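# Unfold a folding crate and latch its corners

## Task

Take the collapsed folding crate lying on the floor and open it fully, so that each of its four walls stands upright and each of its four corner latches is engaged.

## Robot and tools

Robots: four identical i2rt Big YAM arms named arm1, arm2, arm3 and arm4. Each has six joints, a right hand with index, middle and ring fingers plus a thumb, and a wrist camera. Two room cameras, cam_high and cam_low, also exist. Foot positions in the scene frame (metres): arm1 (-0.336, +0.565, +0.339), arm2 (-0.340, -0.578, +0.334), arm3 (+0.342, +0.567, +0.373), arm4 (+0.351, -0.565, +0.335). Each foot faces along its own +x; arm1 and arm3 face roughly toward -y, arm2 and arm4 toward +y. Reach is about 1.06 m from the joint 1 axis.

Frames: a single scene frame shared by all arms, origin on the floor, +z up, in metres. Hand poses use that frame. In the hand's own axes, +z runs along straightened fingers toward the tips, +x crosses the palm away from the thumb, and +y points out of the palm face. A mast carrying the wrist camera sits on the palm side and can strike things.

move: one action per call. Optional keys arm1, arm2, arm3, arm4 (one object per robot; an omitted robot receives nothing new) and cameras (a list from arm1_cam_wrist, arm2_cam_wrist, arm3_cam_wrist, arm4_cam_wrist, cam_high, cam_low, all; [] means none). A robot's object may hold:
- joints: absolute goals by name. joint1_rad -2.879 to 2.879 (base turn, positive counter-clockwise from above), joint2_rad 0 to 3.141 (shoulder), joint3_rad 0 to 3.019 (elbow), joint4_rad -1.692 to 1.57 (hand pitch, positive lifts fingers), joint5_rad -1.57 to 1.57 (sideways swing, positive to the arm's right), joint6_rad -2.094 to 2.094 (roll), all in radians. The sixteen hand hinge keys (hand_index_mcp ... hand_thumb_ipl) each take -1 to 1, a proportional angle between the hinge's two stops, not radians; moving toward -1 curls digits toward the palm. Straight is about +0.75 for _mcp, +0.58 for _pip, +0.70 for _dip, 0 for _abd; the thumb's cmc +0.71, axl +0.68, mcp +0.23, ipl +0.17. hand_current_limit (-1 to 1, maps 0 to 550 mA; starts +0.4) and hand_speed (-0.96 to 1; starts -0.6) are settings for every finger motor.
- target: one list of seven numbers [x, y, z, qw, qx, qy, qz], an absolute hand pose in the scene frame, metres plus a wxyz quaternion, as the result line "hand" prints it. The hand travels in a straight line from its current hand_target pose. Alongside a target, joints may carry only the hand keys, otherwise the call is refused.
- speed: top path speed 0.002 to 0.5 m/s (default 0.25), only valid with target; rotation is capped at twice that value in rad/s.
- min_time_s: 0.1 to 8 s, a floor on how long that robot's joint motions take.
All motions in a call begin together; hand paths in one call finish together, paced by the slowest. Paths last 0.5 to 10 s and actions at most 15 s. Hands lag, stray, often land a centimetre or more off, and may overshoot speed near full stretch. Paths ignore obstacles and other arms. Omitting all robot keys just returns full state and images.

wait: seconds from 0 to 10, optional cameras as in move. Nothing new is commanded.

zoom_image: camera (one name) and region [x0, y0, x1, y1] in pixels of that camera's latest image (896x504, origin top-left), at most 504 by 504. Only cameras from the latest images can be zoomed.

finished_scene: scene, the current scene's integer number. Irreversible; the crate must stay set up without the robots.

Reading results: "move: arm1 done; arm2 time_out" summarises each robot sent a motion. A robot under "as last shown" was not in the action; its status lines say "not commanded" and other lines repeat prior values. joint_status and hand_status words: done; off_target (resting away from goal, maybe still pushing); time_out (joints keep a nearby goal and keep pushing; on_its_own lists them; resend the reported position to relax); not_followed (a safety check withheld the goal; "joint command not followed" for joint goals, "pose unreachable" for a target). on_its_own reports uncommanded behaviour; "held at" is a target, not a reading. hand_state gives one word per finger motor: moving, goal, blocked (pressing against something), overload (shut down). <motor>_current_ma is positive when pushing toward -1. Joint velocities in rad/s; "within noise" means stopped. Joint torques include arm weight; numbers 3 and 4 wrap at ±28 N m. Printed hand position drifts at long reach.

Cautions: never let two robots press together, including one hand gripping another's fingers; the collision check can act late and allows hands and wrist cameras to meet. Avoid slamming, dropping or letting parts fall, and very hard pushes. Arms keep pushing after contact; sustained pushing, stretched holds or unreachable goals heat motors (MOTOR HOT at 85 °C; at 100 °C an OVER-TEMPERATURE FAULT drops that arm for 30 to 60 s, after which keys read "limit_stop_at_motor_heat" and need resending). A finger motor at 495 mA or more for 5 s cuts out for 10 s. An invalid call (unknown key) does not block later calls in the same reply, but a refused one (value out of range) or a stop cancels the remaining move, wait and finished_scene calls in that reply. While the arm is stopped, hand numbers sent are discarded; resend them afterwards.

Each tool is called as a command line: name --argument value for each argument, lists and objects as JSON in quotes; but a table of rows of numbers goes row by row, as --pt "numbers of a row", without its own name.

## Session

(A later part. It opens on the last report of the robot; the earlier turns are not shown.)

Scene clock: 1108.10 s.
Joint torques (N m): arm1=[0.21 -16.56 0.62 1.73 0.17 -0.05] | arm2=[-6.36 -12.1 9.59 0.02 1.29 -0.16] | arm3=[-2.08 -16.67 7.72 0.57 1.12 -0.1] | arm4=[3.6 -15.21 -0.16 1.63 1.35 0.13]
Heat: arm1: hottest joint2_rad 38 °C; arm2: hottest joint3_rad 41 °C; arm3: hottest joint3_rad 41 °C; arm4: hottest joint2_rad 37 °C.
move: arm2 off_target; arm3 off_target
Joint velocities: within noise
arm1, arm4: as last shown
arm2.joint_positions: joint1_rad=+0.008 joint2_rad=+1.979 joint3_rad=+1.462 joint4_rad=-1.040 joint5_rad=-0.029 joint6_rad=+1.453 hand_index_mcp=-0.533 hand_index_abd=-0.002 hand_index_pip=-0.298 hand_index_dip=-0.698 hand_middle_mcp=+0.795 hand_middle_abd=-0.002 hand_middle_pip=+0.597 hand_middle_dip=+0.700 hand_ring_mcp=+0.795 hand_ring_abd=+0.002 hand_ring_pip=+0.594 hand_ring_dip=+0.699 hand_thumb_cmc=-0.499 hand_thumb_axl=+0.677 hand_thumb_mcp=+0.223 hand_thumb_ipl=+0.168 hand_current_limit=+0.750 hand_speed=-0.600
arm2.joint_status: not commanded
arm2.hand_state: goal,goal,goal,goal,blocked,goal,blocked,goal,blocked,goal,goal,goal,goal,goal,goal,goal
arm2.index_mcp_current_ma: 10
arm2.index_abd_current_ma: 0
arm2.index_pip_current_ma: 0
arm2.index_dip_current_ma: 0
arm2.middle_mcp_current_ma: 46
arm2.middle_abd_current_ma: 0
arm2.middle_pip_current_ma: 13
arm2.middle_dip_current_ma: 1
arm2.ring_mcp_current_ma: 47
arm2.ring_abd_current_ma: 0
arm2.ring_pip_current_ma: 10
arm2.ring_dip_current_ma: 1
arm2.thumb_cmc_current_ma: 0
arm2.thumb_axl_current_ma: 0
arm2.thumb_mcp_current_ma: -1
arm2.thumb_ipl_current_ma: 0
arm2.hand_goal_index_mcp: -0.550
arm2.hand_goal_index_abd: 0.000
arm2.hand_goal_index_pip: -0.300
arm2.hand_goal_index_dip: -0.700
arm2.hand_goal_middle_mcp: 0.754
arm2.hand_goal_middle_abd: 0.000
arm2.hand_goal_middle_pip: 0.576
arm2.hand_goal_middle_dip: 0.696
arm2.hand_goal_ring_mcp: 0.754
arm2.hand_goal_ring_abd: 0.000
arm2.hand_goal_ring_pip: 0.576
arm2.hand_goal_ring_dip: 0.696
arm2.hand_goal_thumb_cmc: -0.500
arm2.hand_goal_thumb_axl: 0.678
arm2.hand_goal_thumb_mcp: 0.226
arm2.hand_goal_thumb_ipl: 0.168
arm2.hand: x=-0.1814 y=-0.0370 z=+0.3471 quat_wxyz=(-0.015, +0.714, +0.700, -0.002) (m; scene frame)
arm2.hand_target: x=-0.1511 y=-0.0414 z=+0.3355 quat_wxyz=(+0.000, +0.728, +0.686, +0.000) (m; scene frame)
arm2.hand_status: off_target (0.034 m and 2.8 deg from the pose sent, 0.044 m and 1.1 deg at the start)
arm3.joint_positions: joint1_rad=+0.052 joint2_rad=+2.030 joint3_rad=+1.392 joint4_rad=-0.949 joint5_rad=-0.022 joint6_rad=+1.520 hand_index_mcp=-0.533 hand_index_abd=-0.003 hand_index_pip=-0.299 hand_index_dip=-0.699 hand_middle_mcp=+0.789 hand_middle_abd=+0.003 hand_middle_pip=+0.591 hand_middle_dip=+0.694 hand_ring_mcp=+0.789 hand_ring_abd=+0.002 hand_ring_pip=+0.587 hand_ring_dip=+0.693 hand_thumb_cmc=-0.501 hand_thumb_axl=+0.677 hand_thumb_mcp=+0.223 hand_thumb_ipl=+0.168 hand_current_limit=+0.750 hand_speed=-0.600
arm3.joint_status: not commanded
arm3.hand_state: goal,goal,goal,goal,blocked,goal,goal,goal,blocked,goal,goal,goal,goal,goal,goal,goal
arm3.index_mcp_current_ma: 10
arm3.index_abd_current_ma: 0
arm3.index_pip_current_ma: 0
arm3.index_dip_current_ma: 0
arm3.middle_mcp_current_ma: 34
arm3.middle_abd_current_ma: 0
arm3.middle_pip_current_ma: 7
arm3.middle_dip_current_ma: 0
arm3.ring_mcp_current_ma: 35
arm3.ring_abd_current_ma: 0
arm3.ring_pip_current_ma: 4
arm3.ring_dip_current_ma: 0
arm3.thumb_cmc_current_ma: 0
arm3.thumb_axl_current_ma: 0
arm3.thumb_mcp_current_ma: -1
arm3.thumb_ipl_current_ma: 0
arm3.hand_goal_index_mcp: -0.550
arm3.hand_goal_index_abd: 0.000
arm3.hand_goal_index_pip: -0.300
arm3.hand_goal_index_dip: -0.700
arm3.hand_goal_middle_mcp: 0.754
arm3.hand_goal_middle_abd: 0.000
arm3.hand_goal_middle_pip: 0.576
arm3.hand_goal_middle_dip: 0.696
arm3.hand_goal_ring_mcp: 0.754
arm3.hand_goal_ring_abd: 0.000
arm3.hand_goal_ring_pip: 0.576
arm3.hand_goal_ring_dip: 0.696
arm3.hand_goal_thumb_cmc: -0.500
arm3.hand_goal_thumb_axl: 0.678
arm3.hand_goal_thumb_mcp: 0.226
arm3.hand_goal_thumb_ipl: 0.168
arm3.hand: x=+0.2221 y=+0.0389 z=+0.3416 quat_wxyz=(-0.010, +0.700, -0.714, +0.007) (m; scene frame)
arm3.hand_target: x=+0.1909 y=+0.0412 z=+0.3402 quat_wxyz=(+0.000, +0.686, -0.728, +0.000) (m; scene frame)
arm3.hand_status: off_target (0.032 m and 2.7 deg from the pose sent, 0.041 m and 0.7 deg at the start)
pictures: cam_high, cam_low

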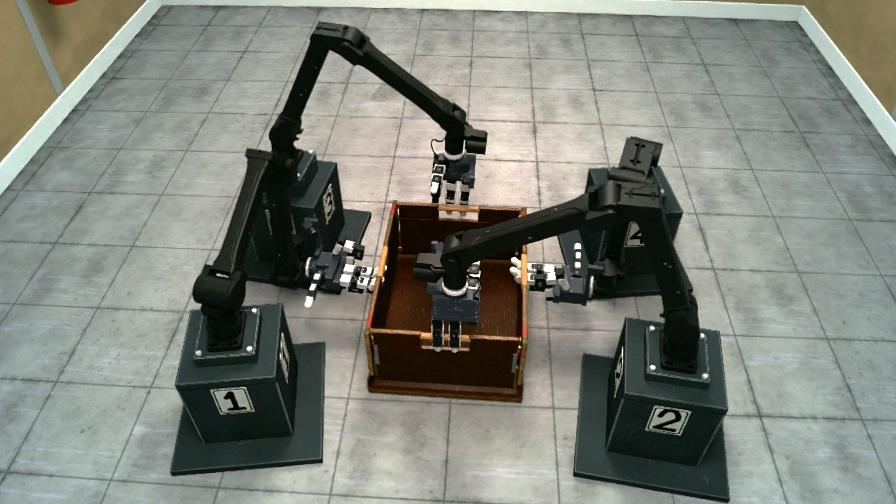

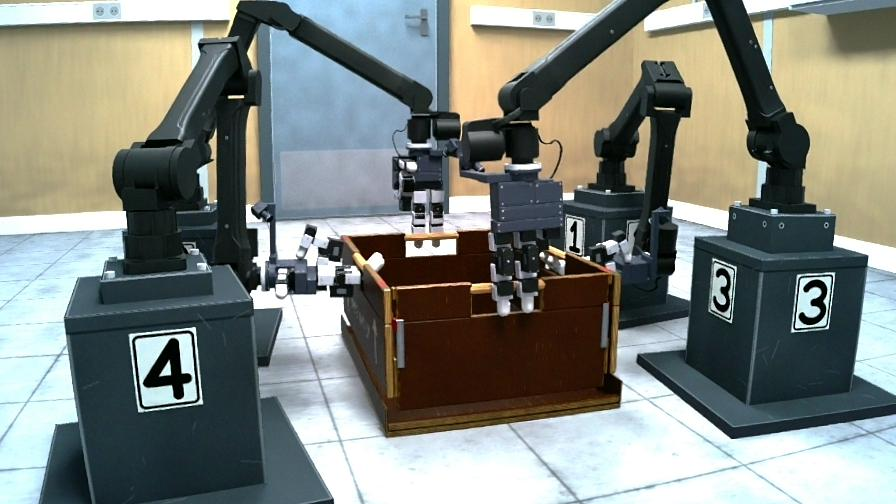

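move --arm3 '{"target": [0.310, 0.050, 0.350, 0, 0.6858, -0.7278, 0], "speed": 0.15}' --arm2 '{"target": [-0.280, -0.040, 0.345, 0, 0.7278, 0.6858, 0], "speed": 0.15}' --arm1 '{"target": [0.018, 0.297, 0.293, 0.7068, 0.7068, -0.021, -0.021], "speed": 0.06}' --arm4 '{"target": [0.012, -0.264, 0.306, 0.021, 0.021, 0.7068, 0.7068], "speed": 0.06}'

move --arm3 '{"target": [0.30, 0.15, 0.60, 0, 0.6858, -0.7278, 0], "speed": 0.3}' --arm2 '{"target": [-0.30, -0.15, 0.60, 0, 0.7278, 0.6858, 0], "speed": 0.3}' --arm1 '{"joints": {"hand_index_dip": 0.25, "hand_middle_dip": 0.25}}' --arm4 '{"joints": {"hand_index_dip": 0.25, "hand_middle_dip": 0.25}}' --cameras '["cam_high", "cam_low", "arm1_cam_wrist", "arm4_cam_wrist"]'

Scene clock: 1115.50 s.
Joint torques (N m): arm1=[-1.85 -17.85 0.28 1.74 -0.37 -0.17] | arm2=[-3.14 -14.27 7.86 -0.38 0.38 0.19] | arm3=[2.02 -19.6 6.93 0.18 0.21 0.16] | arm4=[-0.85 -17.03 0.02 1.66 -0.03 -0.13]
Heat: arm1: hottest joint2_rad 38 °C; arm2: hottest joint3_rad 42 °C; arm3: hottest joint3_rad 41 °C; arm4: hottest joint2_rad 37 °C.
move: arm1 off_target; arm2 done; arm3 off_target; arm4 off_target
Joint velocities: within noise
arm1.joint_positions: joint1_rad=+1.201 joint2_rad=+2.622 joint3_rad=+0.887 joint4_rad=+1.557 joint5_rad=+1.414 joint6_rad=+0.157 hand_index_mcp=+0.795 hand_index_abd=+0.033 hand_index_pip=+0.606 hand_index_dip=-0.006 hand_middle_mcp=+0.798 hand_middle_abd=-0.001 hand_middle_pip=+0.594 hand_middle_dip=-0.037 hand_ring_mcp=-0.358 hand_ring_abd=+0.001 hand_ring_pip=-0.620 hand_ring_dip=-0.488 hand_thumb_cmc=+0.722 hand_thumb_axl=+0.677 hand_thumb_mcp=+0.226 hand_thumb_ipl=+0.168 hand_current_limit=+0.750 hand_speed=-0.600
arm1.joint_status: not commanded
arm1.hand_state: blocked,blocked,blocked,blocked,blocked,goal,goal,goal,goal,goal,goal,goal,goal,goal,goal,goal
arm1.index_mcp_current_ma: 34
arm1.index_abd_current_ma: 16
arm1.index_pip_current_ma: 16
arm1.index_dip_current_ma: 34
arm1.middle_mcp_current_ma: 38
arm1.middle_abd_current_ma: 0
arm1.middle_pip_current_ma: 6
arm1.middle_dip_current_ma: 3
arm1.ring_mcp_current_ma: 0
arm1.ring_abd_current_ma: 0
arm1.ring_pip_current_ma: 0
arm1.ring_dip_current_ma: 0
arm1.thumb_cmc_current_ma: 1
arm1.thumb_axl_current_ma: 0
arm1.thumb_mcp_current_ma: 0
arm1.thumb_ipl_current_ma: 0
arm1.hand_goal_index_mcp: 0.754
arm1.hand_goal_index_abd: 0.000
arm1.hand_goal_index_pip: 0.576
arm1.hand_goal_index_dip: -0.050
arm1.hand_goal_middle_mcp: 0.754
arm1.hand_goal_middle_abd: 0.000
arm1.hand_goal_middle_pip: 0.576
arm1.hand_goal_middle_dip: -0.050
arm1.hand_goal_ring_mcp: -0.360
arm1.hand_goal_ring_abd: 0.000
arm1.hand_goal_ring_pip: -0.620
arm1.hand_goal_ring_dip: -0.490
arm1.hand_goal_thumb_cmc: 0.714
arm1.hand_goal_thumb_axl: 0.678
arm1.hand_goal_thumb_mcp: 0.226
arm1.hand_goal_thumb_ipl: 0.168
arm1.hand: x=+0.0207 y=+0.3101 z=+0.2903 quat_wxyz=(+0.697, +0.717, -0.013, -0.023) (m; scene frame)
arm1.hand_target: x=+0.0178 y=+0.2974 z=+0.2930 quat_wxyz=(+0.697, +0.716, -0.024, -0.023) (m; scene frame)
arm1.hand_status: off_target (0.014 m and 1.9 deg from the pose sent, 0.014 m and 1.8 deg at the start; a joint's target at an end of its range on 51 of 52 steps)
arm2.joint_positions: joint1_rad=+0.191 joint2_rad=+1.979 joint3_rad=+1.462 joint4_rad=-1.040 joint5_rad=-0.006 joint6_rad=+1.653 hand_index_mcp=-0.533 hand_index_abd=-0.002 hand_index_pip=-0.298 hand_index_dip=-0.698 hand_middle_mcp=+0.755 hand_middle_abd=-0.002 hand_middle_pip=+0.579 hand_middle_dip=+0.699 hand_ring_mcp=+0.755 hand_ring_abd=+0.002 hand_ring_pip=+0.578 hand_ring_dip=+0.699 hand_thumb_cmc=-0.499 hand_thumb_axl=+0.677 hand_thumb_mcp=+0.223 hand_thumb_ipl=+0.168 hand_current_limit=+0.750 hand_speed=-0.600
arm2.joint_status: not commanded
arm2.hand_state: goal,goal,goal,goal,goal,goal,goal,goal,goal,goal,goal,goal,goal,goal,goal,goal
arm2.index_mcp_current_ma: 10
arm2.index_abd_current_ma: 0
arm2.index_pip_current_ma: 0
arm2.index_dip_current_ma: 0
arm2.middle_mcp_current_ma: 0
arm2.middle_abd_current_ma: 0
arm2.middle_pip_current_ma: 0
arm2.middle_dip_current_ma: 0
arm2.ring_mcp_current_ma: 0
arm2.ring_abd_current_ma: 0
arm2.ring_pip_current_ma: 0
arm2.ring_dip_current_ma: 0
arm2.thumb_cmc_current_ma: 0
arm2.thumb_axl_current_ma: 0
arm2.thumb_mcp_current_ma: -1
arm2.thumb_ipl_current_ma: 0
arm2.hand_goal_index_mcp: -0.550
arm2.hand_goal_index_abd: 0.000
arm2.hand_goal_index_pip: -0.300
arm2.hand_goal_index_dip: -0.700
arm2.hand_goal_middle_mcp: 0.754
arm2.hand_goal_middle_abd: 0.000
arm2.hand_goal_middle_pip: 0.576
arm2.hand_goal_middle_dip: 0.696
arm2.hand_goal_ring_mcp: 0.754
arm2.hand_goal_ring_abd: 0.000
arm2.hand_goal_ring_pip: 0.576
arm2.hand_goal_ring_dip: 0.696
arm2.hand_goal_thumb_cmc: -0.500
arm2.hand_goal_thumb_axl: 0.678
arm2.hand_goal_thumb_mcp: 0.226
arm2.hand_goal_thumb_ipl: 0.168
arm2.hand: x=-0.2820 y=-0.0342 z=+0.3485 quat_wxyz=(-0.007, +0.720, +0.694, +0.004) (m; scene frame)
arm2.hand_target: x=-0.2800 y=-0.0399 z=+0.3450 quat_wxyz=(+0.000, +0.728, +0.686, +0.000) (m; scene frame)
arm2.hand_status: done (0.007 m and 1.5 deg from the pose sent, 0.099 m and 2.8 deg at the start)
arm3.joint_positions: joint1_rad=+0.214 joint2_rad=+2.030 joint3_rad=+1.365 joint4_rad=-0.944 joint5_rad=-0.002 joint6_rad=+1.709 hand_index_mcp=-0.533 hand_index_abd=-0.003 hand_index_pip=-0.299 hand_index_dip=-0.699 hand_middle_mcp=+0.755 hand_middle_abd=+0.001 hand_middle_pip=+0.579 hand_middle_dip=+0.694 hand_ring_mcp=+0.755 hand_ring_abd=+0.001 hand_ring_pip=+0.578 hand_ring_dip=+0.693 hand_thumb_cmc=-0.501 hand_thumb_axl=+0.677 hand_thumb_mcp=+0.223 hand_thumb_ipl=+0.168 hand_current_limit=+0.750 hand_speed=-0.600
arm3.joint_status: not commanded
arm3.hand_state: goal,goal,goal,goal,goal,goal,goal,goal,goal,goal,goal,goal,goal,goal,goal,goal
arm3.index_mcp_current_ma: 10
arm3.index_abd_current_ma: 0
arm3.index_pip_current_ma: 0
arm3.index_dip_current_ma: 0
arm3.middle_mcp_current_ma: 0
arm3.middle_abd_current_ma: 0
arm3.middle_pip_current_ma: 0
arm3.middle_dip_current_ma: 0
arm3.ring_mcp_current_ma: 0
arm3.ring_abd_current_ma: 0
arm3.ring_pip_current_ma: 0
arm3.ring_dip_current_ma: 0
arm3.thumb_cmc_current_ma: 0
arm3.thumb_axl_current_ma: 0
arm3.thumb_mcp_current_ma: -1
arm3.thumb_ipl_current_ma: 0
arm3.hand_goal_index_mcp: -0.550
arm3.hand_goal_index_abd: 0.000
arm3.hand_goal_index_pip: -0.300
arm3.hand_goal_index_dip: -0.700
arm3.hand_goal_middle_mcp: 0.754
arm3.hand_goal_middle_abd: 0.000
arm3.hand_goal_middle_pip: 0.576
arm3.hand_goal_middle_dip: 0.696
arm3.hand_goal_ring_mcp: 0.754
arm3.hand_goal_ring_abd: 0.000
arm3.hand_goal_ring_pip: 0.576
arm3.hand_goal_ring_dip: 0.696
arm3.hand_goal_thumb_cmc: -0.500
arm3.hand_goal_thumb_axl: 0.678
arm3.hand_goal_thumb_mcp: 0.226
arm3.hand_goal_thumb_ipl: 0.168
arm3.hand: x=+0.3077 y=+0.0537 z=+0.3362 quat_wxyz=(-0.010, +0.690, -0.723, -0.010) (m; scene frame)
arm3.hand_target: x=+0.3099 y=+0.0500 z=+0.3498 quat_wxyz=(+0.000, +0.686, -0.728, +0.000) (m; scene frame)
arm3.hand_status: off_target (0.015 m and 1.7 deg from the pose sent, 0.089 m and 2.7 deg at the start)
arm4.joint_positions: joint1_rad=+1.123 joint2_rad=+2.556 joint3_rad=+0.844 joint4_rad=+1.557 joint5_rad=+1.319 joint6_rad=+0.158 hand_index_mcp=+0.757 hand_index_abd=-0.002 hand_index_pip=+0.588 hand_index_dip=-0.034 hand_middle_mcp=+0.767 hand_middle_abd=+0.000 hand_middle_pip=+0.580 hand_middle_dip=-0.047 hand_ring_mcp=-0.358 hand_ring_abd=+0.002 hand_ring_pip=-0.620 hand_ring_dip=-0.493 hand_thumb_cmc=+0.720 hand_thumb_axl=+0.677 hand_thumb_mcp=+0.224 hand_thumb_ipl=+0.168 hand_current_limit=+0.750 hand_speed=-0.600
arm4.joint_status: not commanded
arm4.hand_state: goal,goal,goal,goal,goal,goal,goal,goal,goal,goal,goal,goal,goal,goal,goal,goal
arm4.index_mcp_current_ma: 0
arm4.index_abd_current_ma: 0
arm4.index_pip_current_ma: 4
arm4.index_dip_current_ma: 6
arm4.middle_mcp_current_ma: 5
arm4.middle_abd_current_ma: 0
arm4.middle_pip_current_ma: 1
arm4.middle_dip_current_ma: 0
arm4.ring_mcp_current_ma: 0
arm4.ring_abd_current_ma: 0
arm4.ring_pip_current_ma: 0
arm4.ring_dip_current_ma: 0
arm4.thumb_cmc_current_ma: 1
arm4.thumb_axl_current_ma: 0
arm4.thumb_mcp_current_ma: 0
arm4.thumb_ipl_current_ma: 0
arm4.hand_goal_index_mcp: 0.754
arm4.hand_goal_index_abd: 0.000
arm4.hand_goal_index_pip: 0.576
arm4.hand_goal_index_dip: -0.050
arm4.hand_goal_middle_mcp: 0.754
arm4.hand_goal_middle_abd: 0.000
arm4.hand_goal_middle_pip: 0.576
arm4.hand_goal_middle_dip: -0.050
arm4.hand_goal_ring_mcp: -0.360
arm4.hand_goal_ring_abd: 0.000
arm4.hand_goal_ring_pip: -0.620
arm4.hand_goal_ring_dip: -0.490
arm4.hand_goal_thumb_cmc: 0.714
arm4.hand_goal_thumb_axl: 0.678
arm4.hand_goal_thumb_mcp: 0.226
arm4.hand_goal_thumb_ipl: 0.168
arm4.hand: x=+0.0112 y=-0.2673 z=+0.3043 quat_wxyz=(+0.023, +0.024, +0.719, +0.694) (m; scene frame)
arm4.hand_target: x=+0.0119 y=-0.2640 z=+0.3060 quat_wxyz=(+0.023, +0.025, +0.719, +0.695) (m; scene frame)
arm4.hand_status: off_target (0.004 m and 2.1 deg from the pose sent, 0.007 m and 2.6 deg at the start; a joint's target at an end of its range on 52 of 52 steps)
pictures: none

Scene clock: 1117.37 s.
Joint torques (N m): arm1=[-1.85 -17.73 0.28 1.74 -0.37 -0.16] | arm2=[-1.61 -9.82 13.45 -0.61 0.34 0.17] | arm3=[2.02 -12.04 12.97 -0.14 0.18 0.15] | arm4=[-0.85 -17.03 0.08 1.63 0.06 -0.12]
Heat: arm1: hottest joint2_rad 38 °C; arm2: hottest joint3_rad 42 °C; arm3: hottest joint3_rad 41 °C; arm4: hottest joint2_rad 37 °C.
move: arm1 done; arm2 off_target; arm3 off_target; arm4 done
Joint velocities: within noise
arm1.joint_positions: joint1_rad=+1.201 joint2_rad=+2.622 joint3_rad=+0.887 joint4_rad=+1.557 joint5_rad=+1.414 joint6_rad=+0.156 hand_index_mcp=+0.768 hand_index_abd=+0.036 hand_index_pip=+0.577 hand_index_dip=+0.237 hand_middle_mcp=+0.778 hand_middle_abd=-0.001 hand_middle_pip=+0.583 hand_middle_dip=+0.248 hand_ring_mcp=-0.358 hand_ring_abd=+0.001 hand_ring_pip=-0.620 hand_ring_dip=-0.488 hand_thumb_cmc=+0.722 hand_thumb_axl=+0.677 hand_thumb_mcp=+0.226 hand_thumb_ipl=+0.168 hand_current_limit=+0.750 hand_speed=-0.600
arm1.joint_status: all done
arm1.hand_state: goal,blocked,goal,goal,blocked,goal,goal,goal,goal,goal,goal,goal,goal,goal,goal,goal
arm1.index_mcp_current_ma: 4
arm1.index_abd_current_ma: 18
arm1.index_pip_current_ma: 0
arm1.index_dip_current_ma: -3
arm1.middle_mcp_current_ma: 13
arm1.middle_abd_current_ma: 0
arm1.middle_pip_current_ma: 1
arm1.middle_dip_current_ma: 0
arm1.ring_mcp_current_ma: 0
arm1.ring_abd_current_ma: 0
arm1.ring_pip_current_ma: 0
arm1.ring_dip_current_ma: 0
arm1.thumb_cmc_current_ma: 1
arm1.thumb_axl_current_ma: 0
arm1.thumb_mcp_current_ma: 0
arm1.thumb_ipl_current_ma: 0
arm1.hand_goal_index_mcp: 0.754
arm1.hand_goal_index_abd: 0.000
arm1.hand_goal_index_pip: 0.576
arm1.hand_goal_index_dip: 0.250
arm1.hand_goal_middle_mcp: 0.754
arm1.hand_goal_middle_abd: 0.000
arm1.hand_goal_middle_pip: 0.576
arm1.hand_goal_middle_dip: 0.250
arm1.hand_goal_ring_mcp: -0.360
arm1.hand_goal_ring_abd: 0.000
arm1.hand_goal_ring_pip: -0.620
arm1.hand_goal_ring_dip: -0.490
arm1.hand_goal_thumb_cmc: 0.714
arm1.hand_goal_thumb_axl: 0.678
arm1.hand_goal_thumb_mcp: 0.226
arm1.hand_goal_thumb_ipl: 0.168
arm1.hand: x=+0.0208 y=+0.3101 z=+0.2903 quat_wxyz=(+0.697, +0.717, -0.013, -0.023) (m; scene frame)
arm1.hand_target: x=+0.0178 y=+0.2974 z=+0.2930 quat_wxyz=(+0.697, +0.716, -0.024, -0.023) (m; scene frame)
arm1.hand_status: not commanded
arm2.joint_positions: joint1_rad=+0.230 joint2_rad=+1.526 joint3_rad=+1.483 joint4_rad=-1.568 joint5_rad=-0.006 joint6_rad=+1.704 hand_index_mcp=-0.533 hand_index_abd=-0.002 hand_index_pip=-0.298 hand_index_dip=-0.698 hand_middle_mcp=+0.755 hand_middle_abd=-0.002 hand_middle_pip=+0.579 hand_middle_dip=+0.699 hand_ring_mcp=+0.755 hand_ring_abd=+0.002 hand_ring_pip=+0.578 hand_ring_dip=+0.699 hand_thumb_cmc=-0.499 hand_thumb_axl=+0.677 hand_thumb_mcp=+0.223 hand_thumb_ipl=+0.168 hand_current_limit=+0.750 hand_speed=-0.600
arm2.joint_status: not commanded
arm2.hand_state: goal,goal,goal,goal,goal,goal,goal,goal,goal,goal,goal,goal,goal,goal,goal,goal
arm2.index_mcp_current_ma: 10
arm2.index_abd_current_ma: 0
arm2.index_pip_current_ma: 0
arm2.index_dip_current_ma: 0
arm2.middle_mcp_current_ma: 0
arm2.middle_abd_current_ma: 0
arm2.middle_pip_current_ma: 0
arm2.middle_dip_current_ma: 0
arm2.ring_mcp_current_ma: 0
arm2.ring_abd_current_ma: 0
arm2.ring_pip_current_ma: 0
arm2.ring_dip_current_ma: 0
arm2.thumb_cmc_current_ma: 0
arm2.thumb_axl_current_ma: 0
arm2.thumb_mcp_current_ma: -1
arm2.thumb_ipl_current_ma: 0
arm2.hand_goal_index_mcp: -0.550
arm2.hand_goal_index_abd: 0.000
arm2.hand_goal_index_pip: -0.300
arm2.hand_goal_index_dip: -0.700
arm2.hand_goal_middle_mcp: 0.754
arm2.hand_goal_middle_abd: 0.000
arm2.hand_goal_middle_pip: 0.576
arm2.hand_goal_middle_dip: 0.696
arm2.hand_goal_ring_mcp: 0.754
arm2.hand_goal_ring_abd: 0.000
arm2.hand_goal_ring_pip: 0.576
arm2.hand_goal_ring_dip: 0.696
arm2.hand_goal_thumb_cmc: -0.500
arm2.hand_goal_thumb_axl: 0.678
arm2.hand_goal_thumb_mcp: 0.226
arm2.hand_goal_thumb_ipl: 0.168
arm2.hand: x=-0.2947 y=-0.1621 z=+0.5833 quat_wxyz=(+0.015, +0.725, +0.689, -0.013) (m; scene frame)
arm2.hand_target: x=-0.3000 y=-0.1508 z=+0.5999 quat_wxyz=(+0.000, +0.728, +0.686, +0.000) (m; scene frame)
arm2.hand_status: off_target (0.021 m and 2.3 deg from the pose sent, 0.277 m and 1.5 deg at the start)
arm3.joint_positions: joint1_rad=+0.214 joint2_rad=+1.525 joint3_rad=+1.363 joint4_rad=-1.461 joint5_rad=-0.001 joint6_rad=+1.709 hand_index_mcp=-0.533 hand_index_abd=-0.003 hand_index_pip=-0.299 hand_index_dip=-0.699 hand_middle_mcp=+0.755 hand_middle_abd=+0.001 hand_middle_pip=+0.579 hand_middle_dip=+0.694 hand_ring_mcp=+0.755 hand_ring_abd=+0.001 hand_ring_pip=+0.578 hand_ring_dip=+0.693 hand_thumb_cmc=-0.501 hand_thumb_axl=+0.677 hand_thumb_mcp=+0.223 hand_thumb_ipl=+0.168 hand_current_limit=+0.750 hand_speed=-0.600
arm3.joint_status: not commanded
arm3.hand_state: goal,goal,goal,goal,goal,goal,goal,goal,goal,goal,goal,goal,goal,goal,goal,goal
arm3.index_mcp_current_ma: 10
arm3.index_abd_current_ma: 0
arm3.index_pip_current_ma: 0
arm3.index_dip_current_ma: 0
arm3.middle_mcp_current_ma: 0
arm3.middle_abd_current_ma: 0
arm3.middle_pip_current_ma: 0
arm3.middle_dip_current_ma: 0
arm3.ring_mcp_current_ma: 0
arm3.ring_abd_current_ma: 0
arm3.ring_pip_current_ma: 0
arm3.ring_dip_current_ma: 0
arm3.thumb_cmc_current_ma: 0
arm3.thumb_axl_current_ma: 0
arm3.thumb_mcp_current_ma: -1
arm3.thumb_ipl_current_ma: 0
arm3.hand_goal_index_mcp: -0.550
arm3.hand_goal_index_abd: 0.000
arm3.hand_goal_index_pip: -0.300
arm3.hand_goal_index_dip: -0.700
arm3.hand_goal_middle_mcp: 0.754
arm3.hand_goal_middle_abd: 0.000
arm3.hand_goal_middle_pip: 0.576
arm3.hand_goal_middle_dip: 0.696
arm3.hand_goal_ring_mcp: 0.754
arm3.hand_goal_ring_abd: 0.000
arm3.hand_goal_ring_pip: 0.576
arm3.hand_goal_ring_dip: 0.696
arm3.hand_goal_thumb_cmc: -0.500
arm3.hand_goal_thumb_axl: 0.678
arm3.hand_goal_thumb_mcp: 0.226
arm3.hand_goal_thumb_ipl: 0.168
arm3.hand: x=+0.2976 y=+0.1612 z=+0.5819 quat_wxyz=(-0.014, +0.690, -0.723, -0.016) (m; scene frame)
arm3.hand_target: x=+0.2999 y=+0.1508 z=+0.5999 quat_wxyz=(+0.000, +0.686, -0.728, +0.000) (m; scene frame)
arm3.hand_status: off_target (0.021 m and 2.5 deg from the pose sent, 0.281 m and 1.7 deg at the start)
arm4.joint_positions: joint1_rad=+1.123 joint2_rad=+2.556 joint3_rad=+0.844 joint4_rad=+1.557 joint5_rad=+1.316 joint6_rad=+0.158 hand_index_mcp=+0.757 hand_index_abd=-0.001 hand_index_pip=+0.580 hand_index_dip=+0.248 hand_middle_mcp=+0.766 hand_middle_abd=+0.000 hand_middle_pip=+0.579 hand_middle_dip=+0.248 hand_ring_mcp=-0.358 hand_ring_abd=+0.002 hand_ring_pip=-0.620 hand_ring_dip=-0.493 hand_thumb_cmc=+0.720 hand_thumb_axl=+0.677 hand_thumb_mcp=+0.224 hand_thumb_ipl=+0.168 hand_current_limit=+0.750 hand_speed=-0.600
arm4.joint_status: all done
arm4.hand_state: goal,goal,goal,goal,goal,goal,goal,goal,goal,goal,goal,goal,goal,goal,goal,goal
arm4.index_mcp_current_ma: 0
arm4.index_abd_current_ma: 0
arm4.index_pip_current_ma: 0
arm4.index_dip_current_ma: 0
arm4.middle_mcp_current_ma: 4
arm4.middle_abd_current_ma: 0
arm4.middle_pip_current_ma: 0
arm4.middle_dip_current_ma: 0
arm4.ring_mcp_current_ma: 0
arm4.ring_abd_current_ma: 0
arm4.ring_pip_current_ma: 0
arm4.ring_dip_current_ma: 0
arm4.thumb_cmc_current_ma: 1
arm4.thumb_axl_current_ma: 0
arm4.thumb_mcp_current_ma: 0
arm4.thumb_ipl_current_ma: 0
arm4.hand_goal_index_mcp: 0.754
arm4.hand_goal_index_abd: 0.000
arm4.hand_goal_index_pip: 0.576
arm4.hand_goal_index_dip: 0.250
arm4.hand_goal_middle_mcp: 0.754
arm4.hand_goal_middle_abd: 0.000
arm4.hand_goal_middle_pip: 0.576
arm4.hand_goal_middle_dip: 0.250
arm4.hand_goal_ring_mcp: -0.360
arm4.hand_goal_ring_abd: 0.000
arm4.hand_goal_ring_pip: -0.620
arm4.hand_goal_ring_dip: -0.490
arm4.hand_goal_thumb_cmc: 0.714
arm4.hand_goal_thumb_axl: 0.678
arm4.hand_goal_thumb_mcp: 0.226
arm4.hand_goal_thumb_ipl: 0.168
arm4.hand: x=+0.0108 y=-0.2672 z=+0.3042 quat_wxyz=(+0.023, +0.023, +0.719, +0.694) (m; scene frame)
arm4.hand_target: x=+0.0118 y=-0.2641 z=+0.3060 quat_wxyz=(+0.023, +0.025, +0.719, +0.695) (m; scene frame)
arm4.hand_status: not commanded
pictures: arm1_cam_wrist, arm4_cam_wrist, cam_high, cam_low

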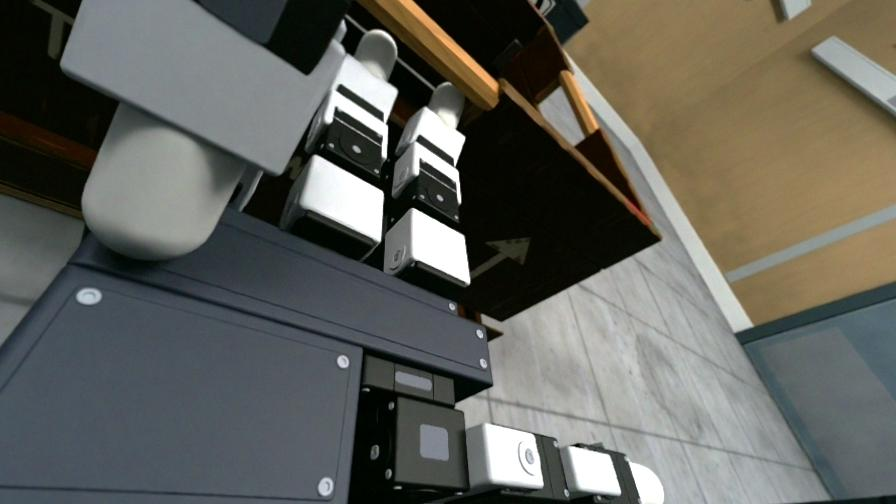

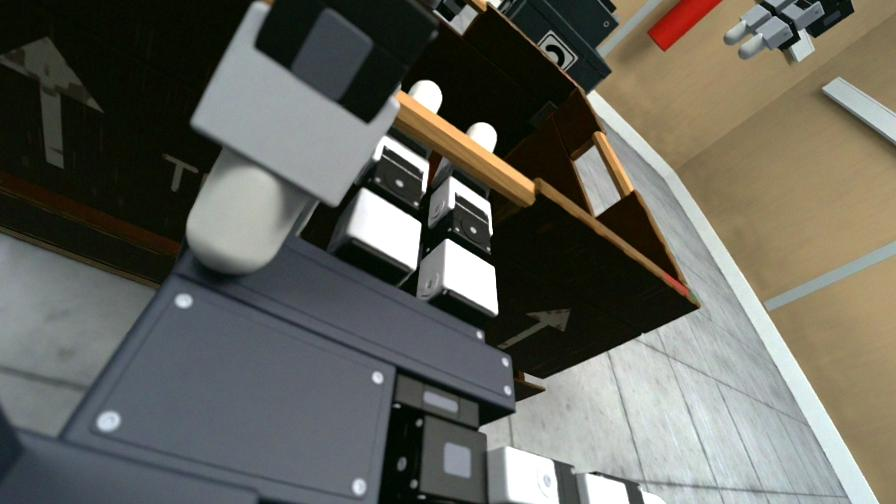

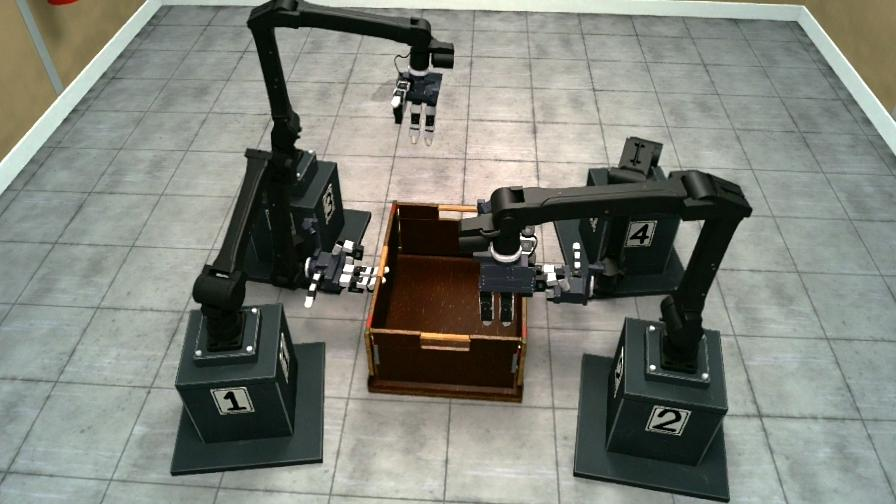

